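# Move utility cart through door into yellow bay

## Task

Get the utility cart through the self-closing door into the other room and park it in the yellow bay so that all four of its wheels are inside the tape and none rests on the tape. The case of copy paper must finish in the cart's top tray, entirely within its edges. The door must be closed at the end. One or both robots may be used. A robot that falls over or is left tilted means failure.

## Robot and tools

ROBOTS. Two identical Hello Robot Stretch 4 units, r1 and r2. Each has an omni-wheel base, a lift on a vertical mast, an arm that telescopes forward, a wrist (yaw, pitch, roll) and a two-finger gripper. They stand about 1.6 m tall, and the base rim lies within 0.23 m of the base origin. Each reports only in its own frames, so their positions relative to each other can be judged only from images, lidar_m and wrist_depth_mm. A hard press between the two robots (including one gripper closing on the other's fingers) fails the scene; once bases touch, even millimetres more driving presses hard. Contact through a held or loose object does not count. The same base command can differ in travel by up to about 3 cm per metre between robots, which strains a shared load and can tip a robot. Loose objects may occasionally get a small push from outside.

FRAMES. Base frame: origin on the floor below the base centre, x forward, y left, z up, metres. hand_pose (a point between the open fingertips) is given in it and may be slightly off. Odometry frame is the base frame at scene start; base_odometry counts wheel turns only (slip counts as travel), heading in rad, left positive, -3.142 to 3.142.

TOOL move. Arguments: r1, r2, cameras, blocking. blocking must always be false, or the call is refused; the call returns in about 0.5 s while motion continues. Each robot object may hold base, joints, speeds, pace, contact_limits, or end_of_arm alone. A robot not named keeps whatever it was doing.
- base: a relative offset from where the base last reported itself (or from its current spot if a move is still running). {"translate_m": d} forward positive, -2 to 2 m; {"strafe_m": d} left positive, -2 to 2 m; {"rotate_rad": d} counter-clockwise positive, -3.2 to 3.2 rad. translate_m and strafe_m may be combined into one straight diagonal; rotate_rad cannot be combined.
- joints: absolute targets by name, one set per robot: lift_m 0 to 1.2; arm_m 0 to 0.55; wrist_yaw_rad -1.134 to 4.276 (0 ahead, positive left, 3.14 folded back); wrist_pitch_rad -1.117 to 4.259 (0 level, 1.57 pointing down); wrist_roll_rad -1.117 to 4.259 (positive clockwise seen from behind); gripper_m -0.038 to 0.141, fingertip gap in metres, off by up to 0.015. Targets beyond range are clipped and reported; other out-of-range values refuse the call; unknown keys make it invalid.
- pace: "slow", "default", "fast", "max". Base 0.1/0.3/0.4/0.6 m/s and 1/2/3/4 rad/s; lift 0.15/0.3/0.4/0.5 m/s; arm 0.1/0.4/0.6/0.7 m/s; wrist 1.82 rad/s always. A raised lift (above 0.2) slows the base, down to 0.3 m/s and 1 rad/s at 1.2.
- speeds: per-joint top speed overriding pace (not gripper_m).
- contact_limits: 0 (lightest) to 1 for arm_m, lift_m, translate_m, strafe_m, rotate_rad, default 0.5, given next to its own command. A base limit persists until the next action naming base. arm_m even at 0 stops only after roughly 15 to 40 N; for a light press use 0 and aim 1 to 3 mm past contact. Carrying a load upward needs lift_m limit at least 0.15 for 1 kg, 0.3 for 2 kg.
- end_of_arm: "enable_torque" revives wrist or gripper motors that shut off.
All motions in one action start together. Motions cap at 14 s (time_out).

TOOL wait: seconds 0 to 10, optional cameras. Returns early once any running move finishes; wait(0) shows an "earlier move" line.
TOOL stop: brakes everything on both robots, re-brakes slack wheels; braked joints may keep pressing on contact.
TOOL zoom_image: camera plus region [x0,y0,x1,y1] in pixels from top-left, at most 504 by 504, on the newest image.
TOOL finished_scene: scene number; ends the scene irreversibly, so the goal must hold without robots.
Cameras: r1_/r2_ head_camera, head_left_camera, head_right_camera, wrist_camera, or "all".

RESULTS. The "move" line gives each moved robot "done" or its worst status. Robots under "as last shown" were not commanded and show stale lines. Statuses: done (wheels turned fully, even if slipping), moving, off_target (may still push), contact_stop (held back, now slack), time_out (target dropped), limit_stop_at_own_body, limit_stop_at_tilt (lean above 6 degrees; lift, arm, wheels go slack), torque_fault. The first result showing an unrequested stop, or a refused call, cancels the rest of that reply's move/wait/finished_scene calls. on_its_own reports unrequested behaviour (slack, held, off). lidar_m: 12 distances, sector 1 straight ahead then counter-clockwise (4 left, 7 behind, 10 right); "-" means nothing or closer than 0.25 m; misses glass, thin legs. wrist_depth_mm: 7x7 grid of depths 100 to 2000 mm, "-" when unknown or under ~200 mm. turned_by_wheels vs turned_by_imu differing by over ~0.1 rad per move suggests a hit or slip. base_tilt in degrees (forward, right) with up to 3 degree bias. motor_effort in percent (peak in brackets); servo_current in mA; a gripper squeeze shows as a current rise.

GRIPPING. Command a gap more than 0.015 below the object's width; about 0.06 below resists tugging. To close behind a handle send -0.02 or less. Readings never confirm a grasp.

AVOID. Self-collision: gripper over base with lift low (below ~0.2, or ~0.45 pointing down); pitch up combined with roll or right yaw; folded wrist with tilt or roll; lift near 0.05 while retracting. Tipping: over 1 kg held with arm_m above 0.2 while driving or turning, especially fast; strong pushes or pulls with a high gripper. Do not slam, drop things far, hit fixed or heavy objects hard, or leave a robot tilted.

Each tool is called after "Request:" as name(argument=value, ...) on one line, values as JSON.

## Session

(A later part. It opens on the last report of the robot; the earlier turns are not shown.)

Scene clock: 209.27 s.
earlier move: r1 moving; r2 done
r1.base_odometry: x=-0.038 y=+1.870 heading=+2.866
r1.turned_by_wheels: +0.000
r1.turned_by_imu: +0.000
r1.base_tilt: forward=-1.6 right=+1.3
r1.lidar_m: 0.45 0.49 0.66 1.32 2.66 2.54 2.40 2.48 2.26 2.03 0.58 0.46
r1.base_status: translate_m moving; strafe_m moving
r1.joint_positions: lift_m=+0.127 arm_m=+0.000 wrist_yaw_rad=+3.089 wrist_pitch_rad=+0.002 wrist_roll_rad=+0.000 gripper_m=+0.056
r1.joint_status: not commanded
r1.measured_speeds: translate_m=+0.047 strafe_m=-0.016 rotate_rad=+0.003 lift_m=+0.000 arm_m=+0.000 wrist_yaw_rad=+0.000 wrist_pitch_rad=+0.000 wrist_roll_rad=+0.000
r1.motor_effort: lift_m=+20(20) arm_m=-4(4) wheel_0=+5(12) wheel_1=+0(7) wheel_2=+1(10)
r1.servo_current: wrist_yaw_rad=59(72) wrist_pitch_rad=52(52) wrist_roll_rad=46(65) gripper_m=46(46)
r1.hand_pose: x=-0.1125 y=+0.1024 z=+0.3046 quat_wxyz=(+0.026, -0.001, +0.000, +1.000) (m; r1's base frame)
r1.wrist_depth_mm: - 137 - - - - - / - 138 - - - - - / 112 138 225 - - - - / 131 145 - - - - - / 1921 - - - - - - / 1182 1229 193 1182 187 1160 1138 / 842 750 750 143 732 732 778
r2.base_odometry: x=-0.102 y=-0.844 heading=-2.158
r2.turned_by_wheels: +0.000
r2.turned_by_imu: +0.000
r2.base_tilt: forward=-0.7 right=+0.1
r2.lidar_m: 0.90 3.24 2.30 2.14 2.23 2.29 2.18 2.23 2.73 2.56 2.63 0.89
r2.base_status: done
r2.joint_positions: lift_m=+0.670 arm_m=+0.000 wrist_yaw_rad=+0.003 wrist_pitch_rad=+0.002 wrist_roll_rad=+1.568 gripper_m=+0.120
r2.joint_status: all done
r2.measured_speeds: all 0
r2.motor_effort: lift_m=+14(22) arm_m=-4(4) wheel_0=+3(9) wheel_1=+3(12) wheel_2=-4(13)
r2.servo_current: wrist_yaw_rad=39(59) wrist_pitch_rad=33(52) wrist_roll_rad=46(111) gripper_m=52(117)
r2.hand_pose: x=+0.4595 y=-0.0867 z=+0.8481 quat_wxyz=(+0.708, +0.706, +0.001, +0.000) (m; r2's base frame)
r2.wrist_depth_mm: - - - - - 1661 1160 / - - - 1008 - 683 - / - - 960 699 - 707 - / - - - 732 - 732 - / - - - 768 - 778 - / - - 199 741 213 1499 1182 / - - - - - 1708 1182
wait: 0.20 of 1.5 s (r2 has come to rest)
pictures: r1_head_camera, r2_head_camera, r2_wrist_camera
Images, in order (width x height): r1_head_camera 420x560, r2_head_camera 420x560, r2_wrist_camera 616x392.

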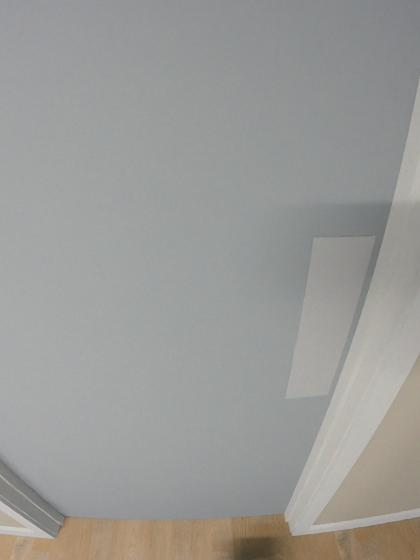

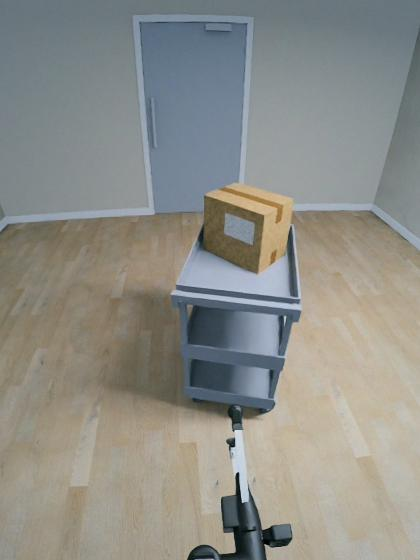

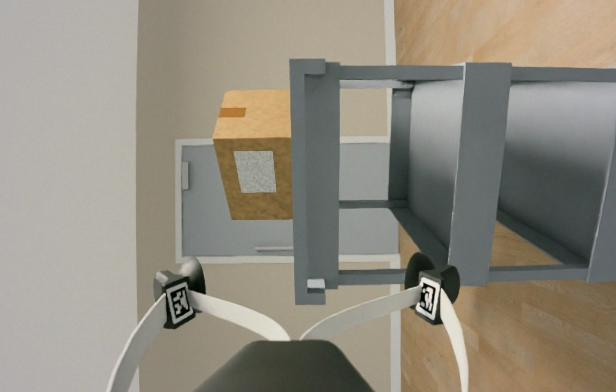

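Request:
move(blocking=false, r1={"base": {"translate_m": 0.7}, "pace": "slow", "contact_limits": {"translate_m": 0.9}}, r2={"base": {"translate_m": 0.45, "strafe_m": -0.045}, "joints": {"lift_m": 0.698}})

Request:
wait(seconds=2.5)

Request:
wait(seconds=0.1, cameras=["r1_head_camera", "r2_head_camera", "r2_wrist_camera"])

Scene clock: 276.90 s.
earlier move: r1 done
move: r1 moving; r2 moving
r1.base_odometry: x=-0.053 y=+1.876 heading=+2.866
r1.turned_by_wheels: +0.000
r1.turned_by_imu: +0.000
r1.base_tilt: forward=-1.6 right=+1.3
r1.lidar_m: 0.43 0.47 0.63 1.29 2.66 2.55 2.41 2.50 2.24 1.93 0.57 0.45
r1.base_status: translate_m moving
r1.joint_positions: lift_m=+0.127 arm_m=+0.000 wrist_yaw_rad=+3.089 wrist_pitch_rad=+0.002 wrist_roll_rad=+0.000 gripper_m=+0.056
r1.joint_status: not commanded
r1.measured_speeds: translate_m=+0.049 strafe_m=+0.000 rotate_rad=+0.002 lift_m=+0.000 arm_m=+0.000 wrist_yaw_rad=+0.000 wrist_pitch_rad=+0.000 wrist_roll_rad=+0.000
r1.motor_effort: lift_m=+20(20) arm_m=-4(4) wheel_0=+3(6) wheel_1=+5(5) wheel_2=-5(6)
r1.servo_current: wrist_yaw_rad=52(52) wrist_pitch_rad=39(46) wrist_roll_rad=52(59) gripper_m=46(46)
r1.contact_limits: translate_m 0.9
r1.hand_pose: x=-0.1125 y=+0.1024 z=+0.3046 quat_wxyz=(+0.026, -0.001, +0.000, +1.000) (m; r1's base frame)
r1.wrist_depth_mm: - 138 - - - - - / - 138 - - - - - / 113 138 224 - - - - / 131 146 - - - - - / 1921 - - - - - - / 1160 1182 194 1182 187 1160 1138 / 842 750 741 143 741 732 759
r2.base_odometry: x=-0.122 y=-0.868 heading=-2.158
r2.turned_by_wheels: +0.000
r2.turned_by_imu: +0.001
r2.base_tilt: forward=-0.7 right=+0.0
r2.lidar_m: 0.87 3.30 2.33 2.14 2.22 2.34 2.22 2.27 2.72 2.56 2.61 0.87
r2.base_status: translate_m moving; strafe_m moving
r2.joint_positions: lift_m=+0.696 arm_m=+0.000 wrist_yaw_rad=+0.003 wrist_pitch_rad=+0.002 wrist_roll_rad=+1.568 gripper_m=+0.120
r2.joint_status: lift_m moving
r2.measured_speeds: translate_m=+0.122 strafe_m=-0.011 rotate_rad=+0.001 lift_m=+0.037 arm_m=+0.000 wrist_yaw_rad=+0.000 wrist_pitch_rad=+0.000 wrist_roll_rad=+0.000
r2.motor_effort: lift_m=+21(25) arm_m=-4(4) wheel_0=+8(10) wheel_1=+5(8) wheel_2=-12(13)
r2.servo_current: wrist_yaw_rad=59(59) wrist_pitch_rad=33(46) wrist_roll_rad=59(59) gripper_m=52(52)
r2.hand_pose: x=+0.4595 y=-0.0867 z=+0.8737 quat_wxyz=(+0.708, +0.706, +0.001, +0.000) (m; r2's base frame)
r2.wrist_depth_mm: - - - - - 1756 1205 / - - - 976 - 661 - / - - - 891 - 683 - / - - - 960 - 707 - / - - - - - 723 - / - - 199 691 198 1537 1229 / - - - - - 1808 1229
pictures: none

Scene clock: 279.40 s.
earlier move: r1 moving; r2 done
r1.base_odometry: x=-0.282 y=+1.940 heading=+2.866
r1.turned_by_wheels: +0.000
r1.turned_by_imu: +0.000
r1.base_tilt: forward=-1.6 right=+1.3
r1.lidar_m: 0.25 0.25 0.31 0.72 2.67 2.83 2.61 2.73 2.26 0.80 0.27 0.25
r1.base_status: translate_m moving
r1.joint_positions: lift_m=+0.127 arm_m=+0.000 wrist_yaw_rad=+3.089 wrist_pitch_rad=+0.002 wrist_roll_rad=+0.000 gripper_m=+0.056
r1.joint_status: not commanded
r1.measured_speeds: translate_m=+0.099 strafe_m=+0.000 rotate_rad=+0.004 lift_m=+0.000 arm_m=+0.000 wrist_yaw_rad=+0.000 wrist_pitch_rad=+0.000 wrist_roll_rad=+0.000
r1.motor_effort: lift_m=+20(20) arm_m=-4(4) wheel_0=+6(7) wheel_1=+5(6) wheel_2=-5(7)
r1.servo_current: wrist_yaw_rad=52(65) wrist_pitch_rad=46(52) wrist_roll_rad=39(72) gripper_m=33(52)
r1.contact_limits: translate_m 0.9
r1.hand_pose: x=-0.1125 y=+0.1024 z=+0.3046 quat_wxyz=(+0.026, -0.001, +0.000, +1.000) (m; r1's base frame)
r1.wrist_depth_mm: - 137 - - - - - / - 138 - - - - - / 113 138 224 - - - - / 131 145 - - - - - / 1863 - - - - - - / 1205 1205 194 1205 187 1308 1118 / 842 750 759 798 788 778 820
r2.base_odometry: x=-0.389 y=-1.193 heading=-2.158
r2.turned_by_wheels: +0.000
r2.turned_by_imu: +0.001
r2.base_tilt: forward=-0.7 right=+0.1
r2.lidar_m: 0.47 3.27 2.38 2.24 2.28 2.82 2.63 2.71 2.64 2.49 2.57 0.45
r2.base_status: done
r2.joint_positions: lift_m=+0.698 arm_m=+0.000 wrist_yaw_rad=+0.003 wrist_pitch_rad=+0.002 wrist_roll_rad=+1.568 gripper_m=+0.120
r2.joint_status: all done
r2.measured_speeds: all 0
r2.motor_effort: lift_m=+21(25) arm_m=-4(4) wheel_0=+2(10) wheel_1=+4(8) wheel_2=-4(14)
r2.servo_current: wrist_yaw_rad=46(59) wrist_pitch_rad=33(46) wrist_roll_rad=59(59) gripper_m=46(59)
r2.hand_pose: x=+0.4595 y=-0.0867 z=+0.8755 quat_wxyz=(+0.708, +0.706, +0.001, +0.000) (m; r2's base frame)
r2.wrist_depth_mm: - - - 189 242 1499 - / - - 549 197 252 798 - / - - 488 205 262 - - / - - 564 213 271 878 - / - - 661 222 281 - - / - - 198 225 214 1430 - / - - - - - 1708 496
wait: 2.50 s; no rest
pictures: none

Scene clock: 279.50 s.
earlier move: r1 moving
r1.base_odometry: x=-0.292 y=+1.943 heading=+2.866
r1.turned_by_wheels: +0.000
r1.turned_by_imu: +0.000
r1.base_tilt: forward=-1.6 right=+1.2
r1.lidar_m: 0.25 0.25 0.29 0.74 2.66 2.82 2.65 2.73 2.23 0.73 0.29 0.25
r1.base_status: translate_m moving
r1.joint_positions: lift_m=+0.127 arm_m=+0.000 wrist_yaw_rad=+3.089 wrist_pitch_rad=+0.002 wrist_roll_rad=+0.000 gripper_m=+0.056
r1.joint_status: not commanded
r1.measured_speeds: translate_m=+0.100 strafe_m=+0.000 rotate_rad=+0.001 lift_m=+0.000 arm_m=+0.000 wrist_yaw_rad=+0.000 wrist_pitch_rad=+0.000 wrist_roll_rad=+0.000
r1.motor_effort: lift_m=+20(20) arm_m=-4(4) wheel_0=+3(7) wheel_1=+4(6) wheel_2=-5(7)
r1.servo_current: wrist_yaw_rad=59(65) wrist_pitch_rad=39(52) wrist_roll_rad=46(72) gripper_m=39(52)
r1.contact_limits: translate_m 0.9
r1.hand_pose: x=-0.1125 y=+0.1024 z=+0.3046 quat_wxyz=(+0.026, -0.001, +0.000, +1.000) (m; r1's base frame)
r1.wrist_depth_mm: - 138 - - - - - / - 138 - - - - - / 113 138 224 - - - - / 131 146 - - - - - / 1863 - - - - - - / 1182 1182 194 1182 187 1308 1229 / 842 759 759 809 778 778 820
r2.base_odometry: x=-0.389 y=-1.193 heading=-2.158
r2.turned_by_wheels: +0.000
r2.turned_by_imu: +0.000
r2.base_tilt: forward=-0.7 right=+0.1
r2.lidar_m: 0.44 3.26 2.37 2.25 2.26 2.77 2.64 2.71 2.64 2.50 2.58 0.47
r2.base_status: done
r2.joint_positions: lift_m=+0.698 arm_m=+0.000 wrist_yaw_rad=+0.003 wrist_pitch_rad=+0.002 wrist_roll_rad=+1.568 gripper_m=+0.120
r2.joint_status: all done
r2.measured_speeds: all 0
r2.motor_effort: lift_m=+21(25) arm_m=-4(4) wheel_0=+2(10) wheel_1=+4(8) wheel_2=-3(14)
r2.servo_current: wrist_yaw_rad=59(59) wrist_pitch_rad=39(46) wrist_roll_rad=46(59) gripper_m=52(59)
r2.hand_pose: x=+0.4595 y=-0.0867 z=+0.8755 quat_wxyz=(+0.708, +0.706, +0.001, +0.000) (m; r2's base frame)
r2.wrist_depth_mm: - - - 189 244 1499 - / - - 549 197 251 820 - / - - 492 204 260 - - / - - 559 213 271 866 - / - - 668 222 281 - - / - - 199 225 214 1430 - / - - - - - 1756 500
wait: 0.10 s; no rest
pictures: r1_head_camera, r2_head_camera, r2_wrist_camera
Images, in order (width x height): r1_head_camera 420x560, r2_head_camera 420x560, r2_wrist_camera 616x392.

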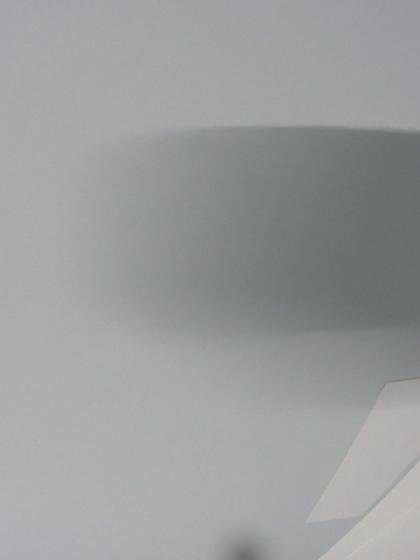

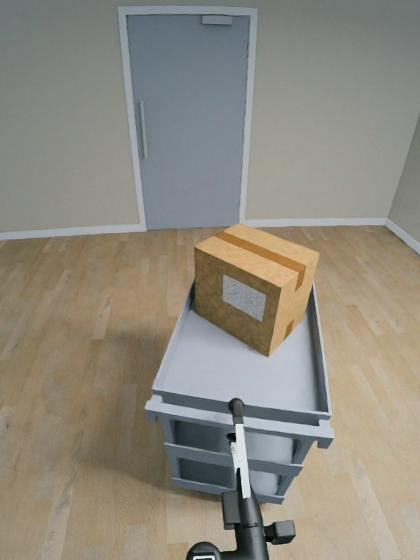

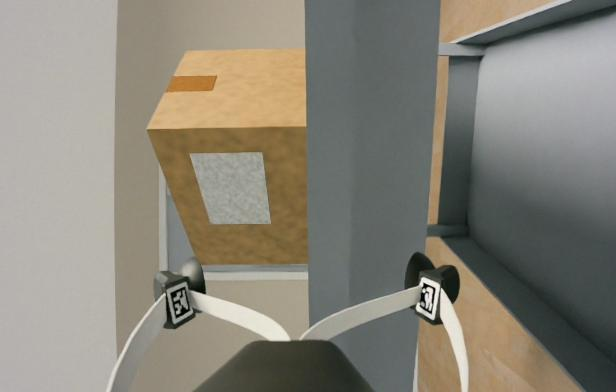

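Request:
move(blocking=false, r2={"base": {"translate_m": 0.035}, "pace": "slow", "joints": {"lift_m": 0.681}})

Request:
wait(seconds=1.2, cameras=["r1_head_camera", "r2_head_camera", "r2_wrist_camera"])

Scene clock: 289.87 s.
earlier move: r1 done
move: r2 moving
r1.base_odometry: x=-0.714 y=+2.062 heading=+2.866
r1.turned_by_wheels: +0.000
r1.turned_by_imu: +0.002
r1.base_tilt: forward=-1.6 right=+1.3
r1.lidar_m: 0.25 0.28 0.25 0.28 0.67 3.26 3.11 0.36 0.28 0.52 2.17 0.34
r1.base_status: done
r1.joint_positions: lift_m=+0.127 arm_m=+0.000 wrist_yaw_rad=+3.099 wrist_pitch_rad=+0.002 wrist_roll_rad=+0.000 gripper_m=+0.056
r1.joint_status: not commanded
r1.measured_speeds: all 0
r1.motor_effort: lift_m=+20(20) arm_m=+7(7) wheel_0=+7(7) wheel_1=+10(10) wheel_2=-10(10)
r1.servo_current: wrist_yaw_rad=72(78) wrist_pitch_rad=33(46) wrist_roll_rad=26(52) gripper_m=39(46)
r1.contact_limits: translate_m 0.9
r1.hand_pose: x=-0.1138 y=+0.0996 z=+0.3046 quat_wxyz=(+0.021, -0.001, +0.000, +1.000) (m; r1's base frame)
r1.wrist_depth_mm: - 136 - - - - - / - 136 - - - - - / 105 137 187 - - - - / 121 137 258 - - - - / 1708 - - - - - - / 1182 1205 193 1205 187 1160 1160 / 854 759 759 809 788 778 820
r2.base_odometry: x=-0.396 y=-1.203 heading=-2.158
r2.turned_by_wheels: +0.000
r2.turned_by_imu: +0.001
r2.base_tilt: forward=-0.7 right=+0.0
r2.lidar_m: 0.44 0.48 2.39 2.24 2.26 2.81 2.64 2.73 2.66 2.49 2.57 0.43
r2.base_status: translate_m moving
r2.joint_positions: lift_m=+0.682 arm_m=+0.000 wrist_yaw_rad=+0.003 wrist_pitch_rad=+0.002 wrist_roll_rad=+1.568 gripper_m=+0.120
r2.joint_status: lift_m moving
r2.measured_speeds: translate_m=+0.048 strafe_m=+0.000 rotate_rad=-0.002 lift_m=-0.019 arm_m=+0.000 wrist_yaw_rad=+0.000 wrist_pitch_rad=+0.000 wrist_roll_rad=+0.000
r2.motor_effort: lift_m=+14(19) arm_m=-4(4) wheel_0=+7(8) wheel_1=+5(8) wheel_2=-10(10)
r2.servo_current: wrist_yaw_rad=59(59) wrist_pitch_rad=39(46) wrist_roll_rad=52(59) gripper_m=52(52)
r2.hand_pose: x=+0.4595 y=-0.0867 z=+0.8598 quat_wxyz=(+0.708, +0.706, +0.001, +0.000) (m; r2's base frame)
r2.wrist_depth_mm: - - - 178 233 768 - / - - 535 185 242 809 - / - - 477 193 250 842 - / - - 554 200 260 854 - / - - 621 210 268 - - / - - 198 213 200 544 - / - - - - - 1756 469
pictures: none

Scene clock: 290.83 s.
earlier move: r2 done
r1.base_odometry: x=-0.714 y=+2.062 heading=+2.866
r1.turned_by_wheels: +0.000
r1.turned_by_imu: +0.000
r1.base_tilt: forward=-1.6 right=+1.2
r1.lidar_m: 0.25 0.25 0.25 0.27 0.67 3.24 3.10 0.38 0.29 0.51 2.15 0.30
r1.base_status: done
r1.joint_positions: lift_m=+0.127 arm_m=+0.000 wrist_yaw_rad=+3.099 wrist_pitch_rad=+0.002 wrist_roll_rad=+0.000 gripper_m=+0.056
r1.joint_status: not commanded
r1.measured_speeds: all 0
r1.motor_effort: lift_m=+20(20) arm_m=+7(8) wheel_0=+7(8) wheel_1=+10(10) wheel_2=-10(10)
r1.servo_current: wrist_yaw_rad=52(78) wrist_pitch_rad=39(52) wrist_roll_rad=46(65) gripper_m=52(52)
r1.contact_limits: translate_m 0.9
r1.hand_pose: x=-0.1138 y=+0.0996 z=+0.3046 quat_wxyz=(+0.021, -0.001, +0.000, +1.000) (m; r1's base frame)
r1.wrist_depth_mm: - 136 - - - - - / - 136 - - - - - / 105 137 187 - - - - / 121 137 258 - - - - / 1708 - - - - - - / 1182 1205 193 1182 187 1182 1160 / 842 759 750 809 788 768 820
r2.base_odometry: x=-0.408 y=-1.222 heading=-2.158
r2.turned_by_wheels: +0.000
r2.turned_by_imu: +0.000
r2.base_tilt: forward=-0.7 right=+0.0
r2.lidar_m: 0.41 0.52 2.37 2.25 2.28 2.81 2.68 2.73 2.65 2.50 2.57 0.39
r2.base_status: done
r2.joint_positions: lift_m=+0.681 arm_m=+0.000 wrist_yaw_rad=+0.003 wrist_pitch_rad=+0.002 wrist_roll_rad=+1.568 gripper_m=+0.120
r2.joint_status: all done
r2.measured_speeds: all 0
r2.motor_effort: lift_m=+14(19) arm_m=-4(4) wheel_0=+5(9) wheel_1=+5(8) wheel_2=-6(10)
r2.servo_current: wrist_yaw_rad=52(59) wrist_pitch_rad=46(46) wrist_roll_rad=39(59) gripper_m=52(59)
r2.hand_pose: x=+0.4595 y=-0.0867 z=+0.8591 quat_wxyz=(+0.708, +0.706, +0.001, +0.000) (m; r2's base frame)
r2.wrist_depth_mm: - - - 157 211 715 - / - - 500 162 218 778 - / - - 455 169 227 - - / - - 525 177 236 842 - / - - 603 183 244 - - / - - 199 188 199 539 - / - - - - - 1756 484
wait: 0.97 of 1.2 s (r2 has come to rest)
pictures: r1_head_camera, r2_head_camera, r2_wrist_camera
Images, in order (width x height): r1_head_camera 420x560, r2_head_camera 420x560, r2_wrist_camera 616x392.

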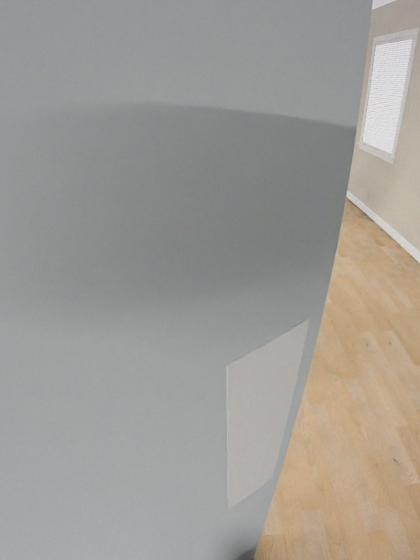

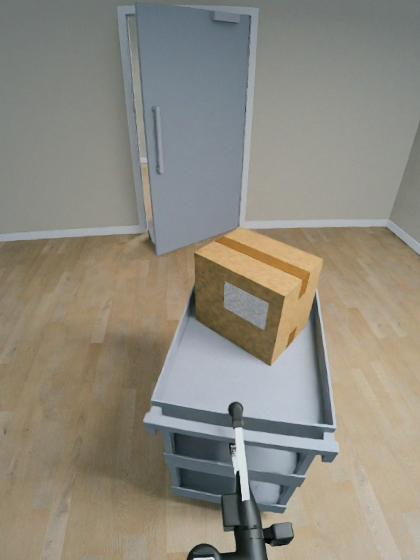

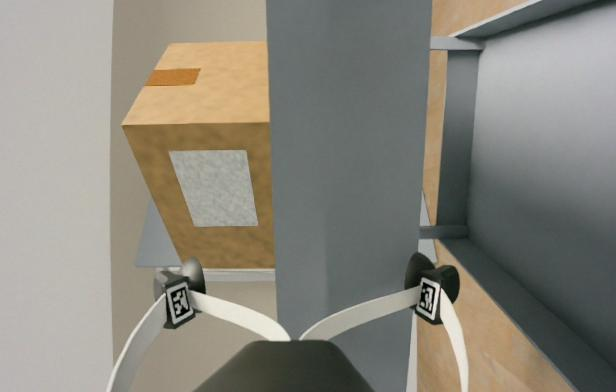

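Request:
move(blocking=false, r1={"base": {"translate_m": 0.28}, "pace": "slow", "contact_limits": {"translate_m": 0.9}}, r2={"base": {"translate_m": 0.018}, "pace": "slow"})

Request:
wait(seconds=0.8)

Request:
move(blocking=false, r2={"joints": {"gripper_m": 0.0}})

Request:
wait(seconds=1.5, cameras=["r1_head_left_camera", "r2_head_camera", "r2_wrist_camera"])

Scene clock: 314.90 s.
move: r1 moving; r2 moving
r1.base_odometry: x=-0.726 y=+2.066 heading=+2.867
r1.turned_by_wheels: +0.000
r1.turned_by_imu: +0.000
r1.base_tilt: forward=-1.6 right=+1.3
r1.lidar_m: 0.25 0.25 0.25 0.27 0.63 3.24 3.11 0.36 0.29 0.56 2.18 0.32
r1.base_status: translate_m moving
r1.joint_positions: lift_m=+0.127 arm_m=+0.000 wrist_yaw_rad=+3.099 wrist_pitch_rad=+0.002 wrist_roll_rad=+0.000 gripper_m=+0.056
r1.joint_status: not commanded
r1.measured_speeds: translate_m=+0.048 strafe_m=+0.000 rotate_rad=-0.002 lift_m=+0.000 arm_m=+0.000 wrist_yaw_rad=+0.000 wrist_pitch_rad=+0.000 wrist_roll_rad=+0.000
r1.motor_effort: lift_m=+20(20) arm_m=+7(7) wheel_0=+8(10) wheel_1=+13(13) wheel_2=-14(15)
r1.servo_current: wrist_yaw_rad=72(85) wrist_pitch_rad=39(46) wrist_roll_rad=39(65) gripper_m=46(52)
r1.contact_limits: translate_m 0.9
r1.hand_pose: x=-0.1138 y=+0.0996 z=+0.3046 quat_wxyz=(+0.021, -0.001, +0.000, +1.000) (m; r1's base frame)
r1.wrist_depth_mm: - 136 - - - - - / - 136 - - - - - / 107 136 186 - - - - / 124 137 259 - - - - / 1708 - - - - - - / 1229 1182 193 1182 187 1182 1118 / 866 768 750 809 788 788 820
r2.base_odometry: x=-0.415 y=-1.232 heading=-2.158
r2.turned_by_wheels: +0.000
r2.turned_by_imu: +0.001
r2.base_tilt: forward=-0.7 right=+0.1
r2.lidar_m: 0.40 0.50 2.37 2.26 2.29 2.83 2.65 2.76 2.63 2.49 2.58 0.41
r2.base_status: translate_m moving
r2.joint_positions: lift_m=+0.681 arm_m=+0.000 wrist_yaw_rad=+0.003 wrist_pitch_rad=+0.002 wrist_roll_rad=+1.568 gripper_m=+0.120
r2.joint_status: not commanded
r2.measured_speeds: translate_m=+0.037 strafe_m=+0.000 rotate_rad=+0.000 lift_m=+0.000 arm_m=+0.000 wrist_yaw_rad=+0.000 wrist_pitch_rad=+0.000 wrist_roll_rad=+0.001
r2.motor_effort: lift_m=+14(14) arm_m=-4(4) wheel_0=+4(10) wheel_1=+5(6) wheel_2=-8(11)
r2.servo_current: wrist_yaw_rad=46(52) wrist_pitch_rad=39(46) wrist_roll_rad=59(59) gripper_m=52(52)
r2.hand_pose: x=+0.4595 y=-0.0867 z=+0.8591 quat_wxyz=(+0.708, +0.706, +0.001, +0.000) (m; r2's base frame)
r2.wrist_depth_mm: - - - 146 202 750 - / - - 484 152 208 768 - / - 459 445 157 216 - - / - - 517 163 225 831 - / - - 591 173 233 - - / - - 198 177 200 535 530 / - - - - - 1756 477
pictures: none

Scene clock: 315.53 s.
earlier move: r1 moving; r2 done
r1.base_odometry: x=-0.776 y=+2.080 heading=+2.867
r1.turned_by_wheels: +0.000
r1.turned_by_imu: +0.000
r1.base_tilt: forward=-1.6 right=+1.3
r1.lidar_m: 0.25 0.25 0.25 0.26 0.59 3.34 3.18 0.33 0.31 0.75 2.15 2.83
r1.base_status: translate_m moving
r1.joint_positions: lift_m=+0.127 arm_m=+0.000 wrist_yaw_rad=+3.099 wrist_pitch_rad=+0.002 wrist_roll_rad=+0.000 gripper_m=+0.056
r1.joint_status: not commanded
r1.measured_speeds: translate_m=+0.100 strafe_m=-0.001 rotate_rad=-0.002 lift_m=+0.000 arm_m=+0.000 wrist_yaw_rad=+0.000 wrist_pitch_rad=+0.000 wrist_roll_rad=+0.000
r1.motor_effort: lift_m=+20(20) arm_m=+7(8) wheel_0=+8(12) wheel_1=+10(14) wheel_2=-13(16)
r1.servo_current: wrist_yaw_rad=59(85) wrist_pitch_rad=39(46) wrist_roll_rad=33(65) gripper_m=39(52)
r1.contact_limits: translate_m 0.9
r1.hand_pose: x=-0.1138 y=+0.0996 z=+0.3046 quat_wxyz=(+0.021, -0.001, +0.000, +1.000) (m; r1's base frame)
r1.wrist_depth_mm: - 136 - - - - - / - 136 - - - - - / 105 136 187 - - - - / 121 137 282 - - - - / 1756 1983 - - - - - / 1205 1205 193 1205 187 1160 1138 / 842 741 759 809 788 778 809
r2.base_odometry: x=-0.418 y=-1.237 heading=-2.158
r2.turned_by_wheels: +0.000
r2.turned_by_imu: +0.000
r2.base_tilt: forward=-0.7 right=+0.0
r2.lidar_m: 0.42 0.47 2.38 2.25 2.28 2.87 2.70 2.77 2.65 2.49 2.56 0.41
r2.base_status: done
r2.joint_positions: lift_m=+0.681 arm_m=+0.000 wrist_yaw_rad=+0.003 wrist_pitch_rad=+0.002 wrist_roll_rad=+1.568 gripper_m=+0.120
r2.joint_status: not commanded
r2.measured_speeds: all 0
r2.motor_effort: lift_m=+14(14) arm_m=-4(4) wheel_0=+4(10) wheel_1=+6(6) wheel_2=-7(11)
r2.servo_current: wrist_yaw_rad=52(59) wrist_pitch_rad=39(46) wrist_roll_rad=52(59) gripper_m=52(59)
r2.hand_pose: x=+0.4595 y=-0.0867 z=+0.8591 quat_wxyz=(+0.708, +0.706, +0.001, +0.000) (m; r2's base frame)
r2.wrist_depth_mm: - - - 142 196 - - / - - 488 147 204 768 - / - 449 439 152 212 - - / - - 508 158 220 831 - / - - 585 165 228 - - / - - 198 169 212 535 535 / - - - - - 1863 477
wait: 0.63 of 0.8 s (r2 has come to rest)
pictures: none

Scene clock: 316.03 s.
earlier move: r1 moving
move: r2 moving
r1.base_odometry: x=-0.824 y=+2.093 heading=+2.867
r1.turned_by_wheels: +0.000
r1.turned_by_imu: +0.000
r1.base_tilt: forward=-1.6 right=+1.3
r1.lidar_m: 0.25 0.25 0.25 0.25 0.51 3.39 3.23 0.35 0.34 0.88 2.15 2.86
r1.base_status: translate_m moving
r1.joint_positions: lift_m=+0.127 arm_m=+0.000 wrist_yaw_rad=+3.099 wrist_pitch_rad=+0.002 wrist_roll_rad=+0.000 gripper_m=+0.056
r1.joint_status: not commanded
r1.measured_speeds: translate_m=+0.100 strafe_m=+0.000 rotate_rad=+0.001 lift_m=+0.000 arm_m=+0.000 wrist_yaw_rad=+0.000 wrist_pitch_rad=+0.000 wrist_roll_rad=+0.000
r1.motor_effort: lift_m=+20(20) arm_m=+7(7) wheel_0=+6(9) wheel_1=+10(12) wheel_2=-11(14)
r1.servo_current: wrist_yaw_rad=72(85) wrist_pitch_rad=39(52) wrist_roll_rad=59(59) gripper_m=39(52)
r1.contact_limits: translate_m 0.9
r1.hand_pose: x=-0.1138 y=+0.0996 z=+0.3046 quat_wxyz=(+0.021, -0.001, +0.000, +1.000) (m; r1's base frame)
r1.wrist_depth_mm: - 136 - - - - - / - 136 - - - - - / 106 137 188 - - - - / 121 137 283 - - - - / 1708 1983 - - - - - / 1205 1205 194 1205 188 1182 1138 / 842 759 759 798 788 778 820
r2.base_odometry: x=-0.418 y=-1.237 heading=-2.158
r2.turned_by_wheels: +0.000
r2.turned_by_imu: +0.000
r2.base_tilt: forward=-0.7 right=+0.1
r2.lidar_m: 0.41 0.44 2.39 2.23 2.27 2.86 2.69 2.75 2.61 2.49 2.55 0.41
r2.base_status: not commanded
r2.joint_positions: lift_m=+0.681 arm_m=+0.000 wrist_yaw_rad=+0.003 wrist_pitch_rad=+0.003 wrist_roll_rad=+1.569 gripper_m=+0.106
r2.joint_status: gripper_m moving
r2.measured_speeds: translate_m=+0.000 strafe_m=+0.000 rotate_rad=+0.000 lift_m=-0.001 arm_m=+0.000 wrist_yaw_rad=+0.000 wrist_pitch_rad=+0.016 wrist_roll_rad=+0.001
r2.motor_effort: lift_m=+15(15) arm_m=-4(4) wheel_0=+4(5) wheel_1=+6(6) wheel_2=-7(7)
r2.servo_current: wrist_yaw_rad=39(52) wrist_pitch_rad=52(52) wrist_roll_rad=46(59) gripper_m=111(111)
r2.hand_pose: x=+0.4595 y=-0.0867 z=+0.8585 quat_wxyz=(+0.708, +0.706, +0.002, +0.000) (m; r2's base frame)
r2.wrist_depth_mm: - - - 143 197 732 - / - - 484 148 205 - - / - 445 439 153 212 809 - / - - 508 160 220 831 - / - - 580 167 228 - - / - - 196 172 195 535 - / - - - - - 1808 459
pictures: none

Scene clock: 317.53 s.
earlier move: r1 moving; r2 moving
r1.base_odometry: x=-0.963 y=+2.133 heading=+2.867
r1.turned_by_wheels: +0.000
r1.turned_by_imu: +0.000
r1.base_tilt: forward=-1.6 right=+1.3
r1.lidar_m: 0.25 0.25 0.25 0.25 0.41 3.52 3.39 0.44 0.55 1.36 2.13 2.84
r1.base_status: translate_m moving
r1.joint_positions: lift_m=+0.127 arm_m=+0.000 wrist_yaw_rad=+3.092 wrist_pitch_rad=+0.002 wrist_roll_rad=+0.000 gripper_m=+0.056
r1.joint_status: not commanded
r1.measured_speeds: translate_m=+0.068 strafe_m=+0.000 rotate_rad=+0.001 lift_m=+0.000 arm_m=+0.000 wrist_yaw_rad=-0.001 wrist_pitch_rad=+0.000 wrist_roll_rad=+0.000
r1.motor_effort: lift_m=+20(20) arm_m=+5(7) wheel_0=+6(9) wheel_1=+11(13) wheel_2=-7(14)
r1.servo_current: wrist_yaw_rad=59(85) wrist_pitch_rad=46(52) wrist_roll_rad=39(65) gripper_m=39(52)
r1.contact_limits: translate_m 0.9
r1.hand_pose: x=-0.1129 y=+0.1015 z=+0.3046 quat_wxyz=(+0.025, -0.001, +0.000, +1.000) (m; r1's base frame)
r1.wrist_depth_mm: - 137 - - - - - / - 137 - - - - - / 109 137 202 - - - - / 123 138 - - - - - / 535 - - - - - - / 549 1182 193 1182 187 1160 1118 / 539 759 750 809 798 768 809
r2.base_odometry: x=-0.418 y=-1.237 heading=-2.158
r2.turned_by_wheels: +0.000
r2.turned_by_imu: +0.000
r2.base_tilt: forward=-0.6 right=+0.1
r2.lidar_m: 0.42 0.49 2.38 2.24 2.28 2.85 2.69 2.77 2.64 2.47 2.55 0.42
r2.base_status: not commanded
r2.joint_positions: lift_m=+0.681 arm_m=+0.000 wrist_yaw_rad=+0.001 wrist_pitch_rad=+0.004 wrist_roll_rad=+1.569 gripper_m=+0.001
r2.joint_status: gripper_m moving
r2.measured_speeds: all 0
r2.motor_effort: lift_m=+19(19) arm_m=+4(6) wheel_0=+1(5) wheel_1=+4(6) wheel_2=-4(7)
r2.servo_current: wrist_yaw_rad=46(59) wrist_pitch_rad=52(78) wrist_roll_rad=39(65) gripper_m=91(234)
r2.hand_pose: x=+0.4593 y=-0.0872 z=+0.8580 quat_wxyz=(+0.708, +0.706, +0.002, -0.001) (m; r2's base frame)
r2.wrist_depth_mm: - - - 149 204 - - / - - 484 154 211 - - / - 462 452 159 219 - - / - - 521 165 229 854 - / - - 615 173 236 - - / - - 191 178 182 1756 521 / - - - - - 1756 469
wait: 1.50 s; no rest
pictures: r1_head_left_camera, r2_head_camera, r2_wrist_camera
Images, in order (width x height): r1_head_left_camera 420x672, r2_head_camera 420x560, r2_wrist_camera 616x392.

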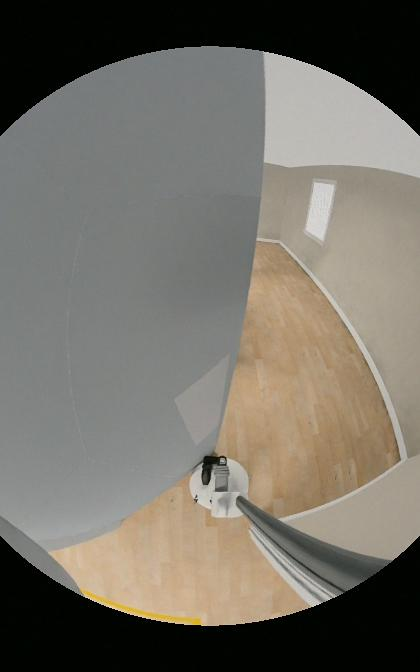

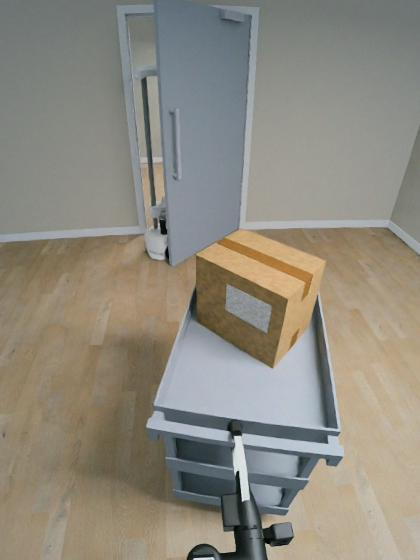

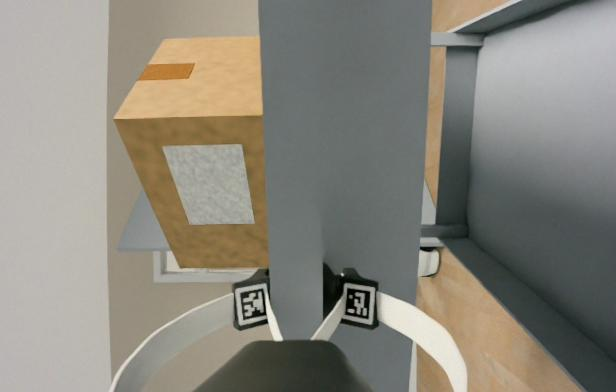

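Request:
move(blocking=false, r1={"base": {"translate_m": 0.14, "strafe_m": 0.23}, "pace": "slow", "contact_limits": {"translate_m": 0.9, "strafe_m": 0.9}}, r2={"base": {"strafe_m": -0.12}, "pace": "slow"})

Request:
wait(seconds=1.5)

Request:
wait(seconds=1.5, cameras=["r1_head_left_camera", "r2_head_camera", "r2_wrist_camera"])

r1: "contact_limits": translate_m and strafe_m are given together and make one move, which takes one limit: state it under one of them only
Scene clock: 332.30 s.
earlier move: r1 done; r2 done
r1.base_odometry: x=-0.983 y=+2.138 heading=+2.867
r1.turned_by_wheels: +0.000
r1.turned_by_imu: +0.000
r1.base_tilt: forward=-1.6 right=+1.3
r1.lidar_m: 0.25 0.25 0.27 0.25 0.39 3.54 3.42 0.46 0.58 1.44 2.13 2.83
r1.base_status: done
r1.joint_positions: lift_m=+0.127 arm_m=+0.000 wrist_yaw_rad=+3.092 wrist_pitch_rad=+0.002 wrist_roll_rad=+0.000 gripper_m=+0.056
r1.joint_status: not commanded
r1.measured_speeds: all 0
r1.motor_effort: lift_m=+20(20) arm_m=+5(7) wheel_0=+5(9) wheel_1=+11(13) wheel_2=-6(14)
r1.servo_current: wrist_yaw_rad=46(85) wrist_pitch_rad=39(52) wrist_roll_rad=39(65) gripper_m=39(52)
r1.contact_limits: translate_m 0.9
r1.hand_pose: x=-0.1129 y=+0.1016 z=+0.3046 quat_wxyz=(+0.025, -0.001, +0.000, +1.000) (m; r1's base frame)
r1.wrist_depth_mm: - 136 - - - - - / - 137 - - - - - / 109 137 203 - - - - / 124 138 - - - - - / 539 - - - - - - / 564 1182 195 1205 187 1182 1138 / 569 750 759 809 798 778 820
r2.base_odometry: x=-0.418 y=-1.237 heading=-2.158
r2.turned_by_wheels: +0.000
r2.turned_by_imu: +0.000
r2.base_tilt: forward=-0.6 right=+0.1
r2.lidar_m: 0.40 0.47 2.39 2.23 2.31 2.85 2.68 2.76 2.66 2.50 2.54 0.42
r2.base_status: not commanded
r2.joint_positions: lift_m=+0.681 arm_m=+0.000 wrist_yaw_rad=+0.001 wrist_pitch_rad=+0.004 wrist_roll_rad=+1.569 gripper_m=+0.001
r2.joint_status: all done
r2.measured_speeds: all 0
r2.motor_effort: lift_m=+19(19) arm_m=+4(6) wheel_0=+1(5) wheel_1=+5(6) wheel_2=-3(7)
r2.servo_current: wrist_yaw_rad=46(59) wrist_pitch_rad=46(78) wrist_roll_rad=46(65) gripper_m=91(234)
r2.hand_pose: x=+0.4593 y=-0.0872 z=+0.8580 quat_wxyz=(+0.708, +0.706, +0.002, -0.001) (m; r2's base frame)
r2.wrist_depth_mm: - - - 149 204 - - / - - 480 154 211 - - / - 459 449 159 219 - - / - - 521 165 227 842 - / - - 615 173 236 - - / - - 190 178 182 1708 517 / - - - - - 1708 469
pictures: none

not run: a call was refused earlier in this reply.

not run: a call was refused earlier in this reply.

Request:
move(blocking=false, r1={"base": {"translate_m": 0.14, "strafe_m": 0.23}, "pace": "slow", "contact_limits": {"translate_m": 0.9}}, r2={"base": {"strafe_m": -0.12}, "pace": "slow"})

Request:
wait(seconds=1.5)

Request:
wait(seconds=1.5, cameras=["r1_head_left_camera", "r2_head_camera", "r2_wrist_camera"])

Scene clock: 336.87 s.
move: r1 moving; r2 moving
r1.base_odometry: x=-0.993 y=+2.130 heading=+2.866
r1.turned_by_wheels: -0.001
r1.turned_by_imu: -0.001
r1.base_tilt: forward=-1.6 right=+1.3
r1.lidar_m: 0.26 0.25 - 0.25 0.37 3.53 3.40 0.49 0.60 1.46 2.15 2.85
r1.base_status: translate_m moving; strafe_m moving
r1.joint_positions: lift_m=+0.127 arm_m=+0.000 wrist_yaw_rad=+3.092 wrist_pitch_rad=+0.002 wrist_roll_rad=+0.000 gripper_m=+0.056
r1.joint_status: not commanded
r1.measured_speeds: translate_m=+0.025 strafe_m=+0.041 rotate_rad=+0.002 lift_m=+0.000 arm_m=+0.000 wrist_yaw_rad=+0.000 wrist_pitch_rad=+0.000 wrist_roll_rad=+0.000
r1.motor_effort: lift_m=+20(20) arm_m=+5(5) wheel_0=-11(15) wheel_1=+13(17) wheel_2=-8(9)
r1.servo_current: wrist_yaw_rad=52(65) wrist_pitch_rad=39(52) wrist_roll_rad=46(59) gripper_m=39(46)
r1.contact_limits: translate_m 0.9
r1.hand_pose: x=-0.1129 y=+0.1016 z=+0.3046 quat_wxyz=(+0.025, -0.001, +0.000, +1.000) (m; r1's base frame)
r1.wrist_depth_mm: - 136 - - - - - / - 137 - - - - - / 109 138 202 - - - - / 124 138 - - - - - / 554 - - - - - - / 569 1205 194 1182 187 1160 1138 / 564 750 741 809 788 768 820
r2.base_odometry: x=-0.430 y=-1.229 heading=-2.157
r2.turned_by_wheels: +0.000
r2.turned_by_imu: +0.001
r2.base_tilt: forward=-0.7 right=+0.0
r2.lidar_m: 0.42 0.50 2.37 2.26 2.30 2.86 2.67 2.76 2.63 2.48 2.55 0.41
r2.base_status: strafe_m moving
r2.joint_positions: lift_m=+0.681 arm_m=+0.000 wrist_yaw_rad=+0.003 wrist_pitch_rad=+0.004 wrist_roll_rad=+1.569 gripper_m=+0.001
r2.joint_status: not commanded
r2.measured_speeds: translate_m=+0.000 strafe_m=-0.057 rotate_rad=+0.000 lift_m=+0.000 arm_m=+0.000 wrist_yaw_rad=+0.000 wrist_pitch_rad=+0.000 wrist_roll_rad=+0.000
r2.motor_effort: lift_m=+19(19) arm_m=+4(5) wheel_0=+10(13) wheel_1=-6(9) wheel_2=-1(3)
r2.servo_current: wrist_yaw_rad=46(59) wrist_pitch_rad=39(46) wrist_roll_rad=46(59) gripper_m=78(98)
r2.hand_pose: x=+0.4595 y=-0.0867 z=+0.8580 quat_wxyz=(+0.708, +0.706, +0.002, +0.000) (m; r2's base frame)
r2.wrist_depth_mm: - - - 149 204 741 - / - - 488 154 211 - - / - 459 452 158 219 - - / - - 517 164 227 842 - / - - 609 172 236 - - / - - 190 178 180 1756 - / - - - - - 1576 473
pictures: none

Scene clock: 338.37 s.
earlier move: r1 moving; r2 moving
r1.base_odometry: x=-1.094 y=+2.036 heading=+2.866
r1.turned_by_wheels: +0.000
r1.turned_by_imu: +0.001
r1.base_tilt: forward=-1.6 right=+1.3
r1.lidar_m: 0.30 0.25 - 0.25 0.30 0.87 3.51 0.61 0.71 1.71 2.27 2.99
r1.base_status: translate_m moving; strafe_m moving
r1.joint_positions: lift_m=+0.127 arm_m=+0.000 wrist_yaw_rad=+3.092 wrist_pitch_rad=+0.002 wrist_roll_rad=+0.000 gripper_m=+0.056
r1.joint_status: not commanded
r1.measured_speeds: translate_m=+0.052 strafe_m=+0.086 rotate_rad=+0.002 lift_m=+0.000 arm_m=+0.000 wrist_yaw_rad=+0.000 wrist_pitch_rad=+0.000 wrist_roll_rad=+0.000
r1.motor_effort: lift_m=+20(20) arm_m=+5(5) wheel_0=-12(15) wheel_1=+11(17) wheel_2=-8(10)
r1.servo_current: wrist_yaw_rad=52(65) wrist_pitch_rad=39(52) wrist_roll_rad=52(65) gripper_m=39(46)
r1.contact_limits: translate_m 0.9
r1.hand_pose: x=-0.1129 y=+0.1016 z=+0.3046 quat_wxyz=(+0.025, -0.001, +0.000, +1.000) (m; r1's base frame)
r1.wrist_depth_mm: - 137 - - - - 732 / - 137 - - - - 741 / 109 137 202 - - - 750 / 123 138 - - - - 615 / 699 - - - - - 615 / 1060 1182 194 1229 187 1138 741 / 788 759 750 798 778 778 723
r2.base_odometry: x=-0.518 y=-1.170 heading=-2.157
r2.turned_by_wheels: +0.000
r2.turned_by_imu: +0.001
r2.base_tilt: forward=-0.6 right=+0.1
r2.lidar_m: 0.40 0.43 2.50 2.37 2.42 2.83 2.68 2.78 2.50 2.37 2.42 0.42
r2.base_status: strafe_m moving
r2.joint_positions: lift_m=+0.681 arm_m=+0.000 wrist_yaw_rad=+0.003 wrist_pitch_rad=+0.004 wrist_roll_rad=+1.569 gripper_m=+0.001
r2.joint_status: not commanded
r2.measured_speeds: translate_m=+0.000 strafe_m=-0.009 rotate_rad=+0.002 lift_m=+0.000 arm_m=+0.000 wrist_yaw_rad=+0.000 wrist_pitch_rad=+0.000 wrist_roll_rad=+0.000
r2.motor_effort: lift_m=+19(19) arm_m=+4(5) wheel_0=+5(14) wheel_1=-3(9) wheel_2=+0(3)
r2.servo_current: wrist_yaw_rad=52(65) wrist_pitch_rad=46(46) wrist_roll_rad=52(59) gripper_m=72(98)
r2.hand_pose: x=+0.4595 y=-0.0865 z=+0.8580 quat_wxyz=(+0.708, +0.706, +0.002, +0.000) (m; r2's base frame)
r2.wrist_depth_mm: - - - 169 226 1618 - / - - - 228 229 768 - / - - 480 173 232 831 - / - - 480 236 234 831 - / - - 539 177 236 842 - / - - 192 179 182 - - / - - - - - 564 517
wait: 1.50 s; no rest
pictures: none

Scene clock: 338.73 s.
earlier move: r1 moving; r2 done
r1.base_odometry: x=-1.120 y=+2.011 heading=+2.866
r1.turned_by_wheels: +0.000
r1.turned_by_imu: +0.000
r1.base_tilt: forward=-1.6 right=+1.2
r1.lidar_m: 0.30 0.25 - 0.25 0.28 0.76 3.52 0.64 0.70 1.80 2.28 3.01
r1.base_status: translate_m moving; strafe_m moving
r1.joint_positions: lift_m=+0.127 arm_m=+0.000 wrist_yaw_rad=+3.092 wrist_pitch_rad=+0.002 wrist_roll_rad=+0.000 gripper_m=+0.056
r1.joint_status: not commanded
r1.measured_speeds: translate_m=+0.052 strafe_m=+0.087 rotate_rad=+0.000 lift_m=+0.000 arm_m=+0.000 wrist_yaw_rad=+0.000 wrist_pitch_rad=+0.000 wrist_roll_rad=+0.000
r1.motor_effort: lift_m=+20(20) arm_m=+5(5) wheel_0=-10(15) wheel_1=+11(17) wheel_2=-6(10)
r1.servo_current: wrist_yaw_rad=46(65) wrist_pitch_rad=46(52) wrist_roll_rad=39(65) gripper_m=39(46)
r1.contact_limits: translate_m 0.9
r1.hand_pose: x=-0.1129 y=+0.1016 z=+0.3046 quat_wxyz=(+0.025, -0.001, +0.000, +1.000) (m; r1's base frame)
r1.wrist_depth_mm: - 137 - - - - 504 / - 137 - - - - 517 / 109 137 202 - - - 521 / 124 138 - - - - 525 / 1661 - - - - - 530 / 1182 1205 194 1205 187 1160 521 / 798 759 741 798 798 778 512
r2.base_odometry: x=-0.518 y=-1.170 heading=-2.157
r2.turned_by_wheels: +0.000
r2.turned_by_imu: +0.000
r2.base_tilt: forward=-0.7 right=+0.1
r2.lidar_m: 0.40 0.44 2.49 2.38 2.40 2.85 2.66 2.74 2.51 2.38 2.45 0.43
r2.base_status: done
r2.joint_positions: lift_m=+0.681 arm_m=+0.000 wrist_yaw_rad=+0.003 wrist_pitch_rad=+0.004 wrist_roll_rad=+1.569 gripper_m=+0.001
r2.joint_status: not commanded
r2.measured_speeds: all 0
r2.motor_effort: lift_m=+19(19) arm_m=+4(5) wheel_0=+7(14) wheel_1=-2(9) wheel_2=+0(3)
r2.servo_current: wrist_yaw_rad=46(65) wrist_pitch_rad=46(46) wrist_roll_rad=39(59) gripper_m=72(98)
r2.hand_pose: x=+0.4595 y=-0.0865 z=+0.8580 quat_wxyz=(+0.708, +0.706, +0.002, +0.000) (m; r2's base frame)
r2.wrist_depth_mm: - - - 168 226 1661 - / - - - 229 229 778 - / - - 484 173 232 820 - / - - 484 233 235 831 - / - - 544 176 237 842 - / - - 192 178 182 - - / - - - - - 559 517
wait: 0.37 of 1.5 s (r2 has come to rest)
pictures: r1_head_left_camera, r2_head_camera, r2_wrist_camera
Images, in order (width x height): r1_head_left_camera 420x672, r2_head_camera 420x560, r2_wrist_camera 616x392.

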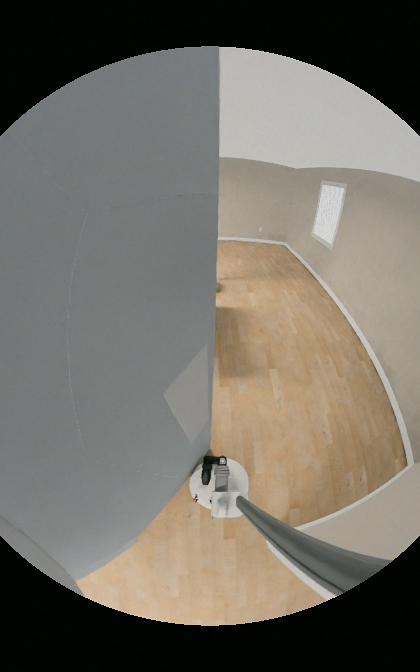

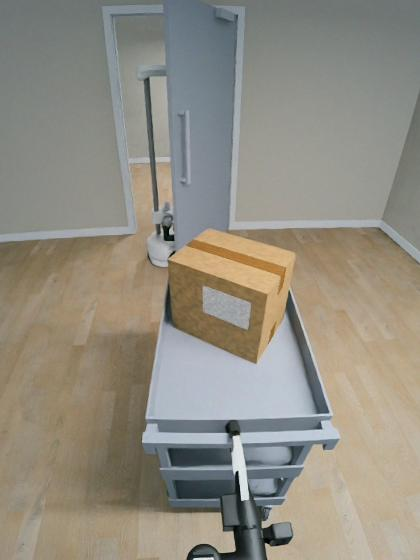

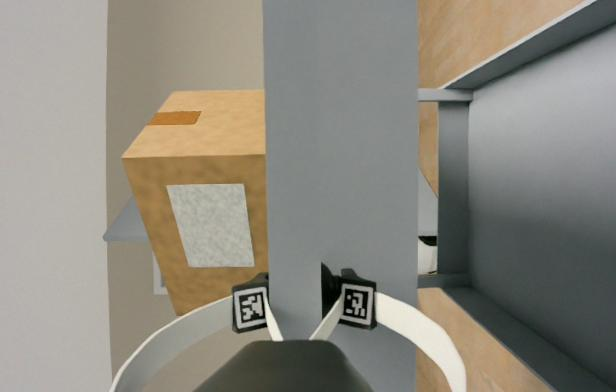

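Request:
move(blocking=false, r1={"base": {"translate_m": 0.10, "strafe_m": 0.25}, "pace": "slow", "contact_limits": {"translate_m": 0.9}}, r2={"base": {"strafe_m": -0.19}, "pace": "slow"})

Request:
wait(seconds=2.5)

Request:
wait(seconds=0.5, cameras=["r1_head_left_camera", "r2_head_camera"])

Scene clock: 375.43 s.
earlier move: r1 done
move: r1 moving; r2 moving
r1.base_odometry: x=-1.188 y=+1.945 heading=+2.866
r1.turned_by_wheels: +0.000
r1.turned_by_imu: +0.000
r1.base_tilt: forward=-1.6 right=+1.3
r1.lidar_m: 1.46 0.25 - 0.25 0.25 0.54 3.56 0.73 0.78 1.96 2.40 3.15
r1.base_status: translate_m moving; strafe_m moving
r1.joint_positions: lift_m=+0.127 arm_m=+0.000 wrist_yaw_rad=+3.092 wrist_pitch_rad=+0.002 wrist_roll_rad=+0.000 gripper_m=+0.056
r1.joint_status: not commanded
r1.measured_speeds: translate_m=+0.019 strafe_m=+0.046 rotate_rad=+0.000 lift_m=+0.000 arm_m=+0.000 wrist_yaw_rad=+0.000 wrist_pitch_rad=+0.000 wrist_roll_rad=+0.000
r1.motor_effort: lift_m=+20(20) arm_m=+5(5) wheel_0=-13(15) wheel_1=+13(15) wheel_2=-4(8)
r1.servo_current: wrist_yaw_rad=59(78) wrist_pitch_rad=46(52) wrist_roll_rad=46(59) gripper_m=39(52)
r1.contact_limits: translate_m 0.9
r1.hand_pose: x=-0.1129 y=+0.1016 z=+0.3046 quat_wxyz=(+0.025, -0.001, +0.000, +1.000) (m; r1's base frame)
r1.wrist_depth_mm: - 137 - - - - 312 / - 137 - - - - 317 / 109 138 202 - - - 285 / 124 138 - - - - 286 / 1708 - - - - 1661 287 / 1182 1205 194 1205 187 842 320 / 842 759 750 809 788 427 283
r2.base_odometry: x=-0.530 y=-1.162 heading=-2.157
r2.turned_by_wheels: +0.000
r2.turned_by_imu: +0.001
r2.base_tilt: forward=-0.7 right=+0.1
r2.lidar_m: 0.40 0.44 2.51 2.38 2.42 2.83 2.66 2.75 2.47 2.33 2.43 0.44
r2.base_status: strafe_m moving
r2.joint_positions: lift_m=+0.681 arm_m=+0.000 wrist_yaw_rad=+0.003 wrist_pitch_rad=+0.004 wrist_roll_rad=+1.569 gripper_m=+0.001
r2.joint_status: not commanded
r2.measured_speeds: translate_m=+0.000 strafe_m=-0.057 rotate_rad=+0.001 lift_m=+0.000 arm_m=+0.000 wrist_yaw_rad=+0.000 wrist_pitch_rad=+0.000 wrist_roll_rad=+0.000
r2.motor_effort: lift_m=+19(19) arm_m=+5(5) wheel_0=+10(15) wheel_1=-6(8) wheel_2=+0(1)
r2.servo_current: wrist_yaw_rad=65(65) wrist_pitch_rad=46(46) wrist_roll_rad=46(59) gripper_m=78(78)
r2.hand_pose: x=+0.4595 y=-0.0865 z=+0.8580 quat_wxyz=(+0.708, +0.706, +0.002, +0.000) (m; r2's base frame)
r2.wrist_depth_mm: - - - 170 229 1708 508 / - - - 172 230 820 - / - - 492 173 234 831 - / - 1921 480 235 236 831 - / - - 535 177 237 842 - / - - 191 178 182 - - / - - - - - 535 492
pictures: none

Scene clock: 377.93 s.
earlier move: r1 moving; r2 moving
r1.base_odometry: x=-1.330 y=+1.760 heading=+2.867
r1.turned_by_wheels: +0.000
r1.turned_by_imu: +0.002
r1.base_tilt: forward=-1.6 right=+1.3
r1.lidar_m: 1.33 0.25 0.25 - 0.25 0.32 3.67 0.98 0.96 2.31 2.61 3.45
r1.base_status: translate_m moving; strafe_m moving
r1.joint_positions: lift_m=+0.127 arm_m=+0.000 wrist_yaw_rad=+3.092 wrist_pitch_rad=+0.002 wrist_roll_rad=+0.000 gripper_m=+0.056
r1.joint_status: not commanded
r1.measured_speeds: translate_m=+0.025 strafe_m=+0.065 rotate_rad=+0.003 lift_m=+0.000 arm_m=+0.000 wrist_yaw_rad=+0.000 wrist_pitch_rad=+0.000 wrist_roll_rad=+0.000
r1.motor_effort: lift_m=+20(20) arm_m=+5(5) wheel_0=-6(15) wheel_1=+10(15) wheel_2=-3(8)
r1.servo_current: wrist_yaw_rad=46(78) wrist_pitch_rad=39(52) wrist_roll_rad=46(72) gripper_m=46(52)
r1.contact_limits: translate_m 0.9
r1.hand_pose: x=-0.1129 y=+0.1016 z=+0.3046 quat_wxyz=(+0.025, -0.001, +0.000, +1.000) (m; r1's base frame)
r1.wrist_depth_mm: - 137 - - 554 244 173 / - 137 - - 564 265 174 / 109 138 202 - 484 271 174 / 123 138 - - 492 249 176 / 1708 - - - 488 250 175 / 1182 1205 194 1205 188 250 175 / 842 750 750 788 421 198 175
r2.base_odometry: x=-0.676 y=-1.065 heading=-2.157
r2.turned_by_wheels: +0.000
r2.turned_by_imu: +0.001
r2.base_tilt: forward=-0.7 right=+0.0
r2.lidar_m: 0.34 0.33 2.69 2.56 2.57 2.83 2.67 2.78 2.29 2.18 2.26 0.46
r2.base_status: strafe_m moving
r2.joint_positions: lift_m=+0.681 arm_m=+0.000 wrist_yaw_rad=+0.003 wrist_pitch_rad=+0.004 wrist_roll_rad=+1.569 gripper_m=+0.001
r2.joint_status: not commanded
r2.measured_speeds: all 0
r2.motor_effort: lift_m=+19(19) arm_m=+4(5) wheel_0=+5(15) wheel_1=-5(8) wheel_2=+0(2)
r2.servo_current: wrist_yaw_rad=59(65) wrist_pitch_rad=39(52) wrist_roll_rad=39(59) gripper_m=72(78)
r2.hand_pose: x=+0.4595 y=-0.0865 z=+0.8580 quat_wxyz=(+0.708, +0.706, +0.002, +0.000) (m; r2's base frame)
r2.wrist_depth_mm: - - - 274 285 1366 1042 / - - - 206 272 1708 496 / - - - 197 262 1708 - / - - 544 193 252 854 - / - - 484 185 243 831 - / - - 191 179 183 - - / - - 539 - - - -
wait: 2.50 s; no rest
pictures: none

Scene clock: 377.97 s.
earlier move: r1 moving; r2 done
r1.base_odometry: x=-1.331 y=+1.759 heading=+2.867
r1.turned_by_wheels: +0.000
r1.turned_by_imu: +0.000
r1.base_tilt: forward=-1.6 right=+1.3
r1.lidar_m: 1.34 0.25 0.25 - 0.25 0.31 3.67 0.98 0.97 2.30 2.61 3.44
r1.base_status: translate_m moving; strafe_m moving
r1.joint_positions: lift_m=+0.127 arm_m=+0.000 wrist_yaw_rad=+3.092 wrist_pitch_rad=+0.002 wrist_roll_rad=+0.000 gripper_m=+0.056
r1.joint_status: not commanded
r1.measured_speeds: translate_m=+0.023 strafe_m=+0.062 rotate_rad=+0.001 lift_m=+0.000 arm_m=+0.000 wrist_yaw_rad=+0.000 wrist_pitch_rad=+0.000 wrist_roll_rad=+0.000
r1.motor_effort: lift_m=+20(20) arm_m=+5(5) wheel_0=-8(15) wheel_1=+9(15) wheel_2=-4(8)
r1.servo_current: wrist_yaw_rad=65(78) wrist_pitch_rad=33(52) wrist_roll_rad=46(72) gripper_m=46(52)
r1.contact_limits: translate_m 0.9
r1.hand_pose: x=-0.1129 y=+0.1016 z=+0.3046 quat_wxyz=(+0.025, -0.001, +0.000, +1.000) (m; r1's base frame)
r1.wrist_depth_mm: - 137 - - 539 242 172 / - 137 - - 554 246 174 / 109 138 202 - 569 248 175 / 124 138 - - 480 248 176 / 1661 - - - 488 249 175 / 1160 1205 193 1182 188 249 175 / 842 750 759 798 421 198 174
r2.base_odometry: x=-0.676 y=-1.065 heading=-2.157
r2.turned_by_wheels: +0.000
r2.turned_by_imu: +0.000
r2.base_tilt: forward=-0.7 right=+0.1
r2.lidar_m: 0.36 0.36 2.68 2.55 2.58 2.81 2.67 2.78 2.33 2.17 2.24 0.46
r2.base_status: done
r2.joint_positions: lift_m=+0.681 arm_m=+0.000 wrist_yaw_rad=+0.003 wrist_pitch_rad=+0.004 wrist_roll_rad=+1.569 gripper_m=+0.001
r2.joint_status: not commanded
r2.measured_speeds: all 0
r2.motor_effort: lift_m=+19(19) arm_m=+4(5) wheel_0=+6(15) wheel_1=-4(8) wheel_2=+0(2)
r2.servo_current: wrist_yaw_rad=52(65) wrist_pitch_rad=33(52) wrist_roll_rad=39(59) gripper_m=78(78)
r2.hand_pose: x=+0.4595 y=-0.0865 z=+0.8580 quat_wxyz=(+0.708, +0.706, +0.002, +0.000) (m; r2's base frame)
r2.wrist_depth_mm: - - - 276 285 1366 1042 / - - - 206 273 1708 500 / - - - 198 263 1661 - / - - 549 193 252 842 - / - - 484 185 243 820 - / - - 191 179 182 - - / - - 539 - - - -
wait: 0.03 of 0.5 s (r2 has come to rest)
pictures: r1_head_left_camera, r2_head_camera
Images, in order (width x height): r1_head_left_camera 420x672, r2_head_camera 420x560.

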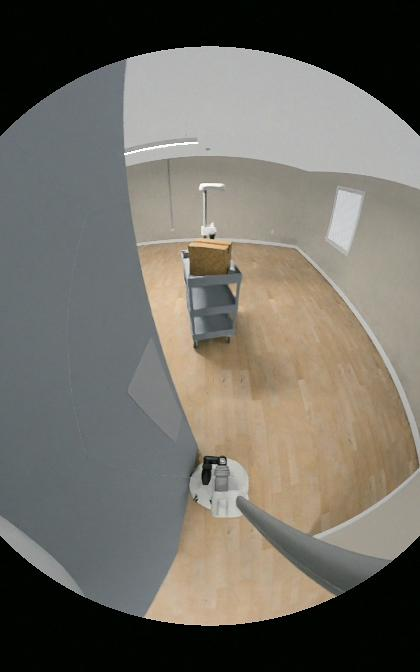

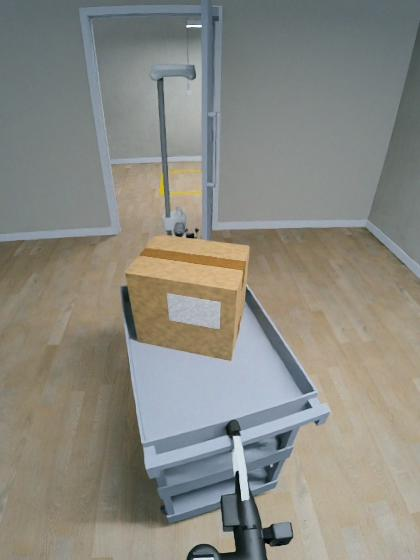

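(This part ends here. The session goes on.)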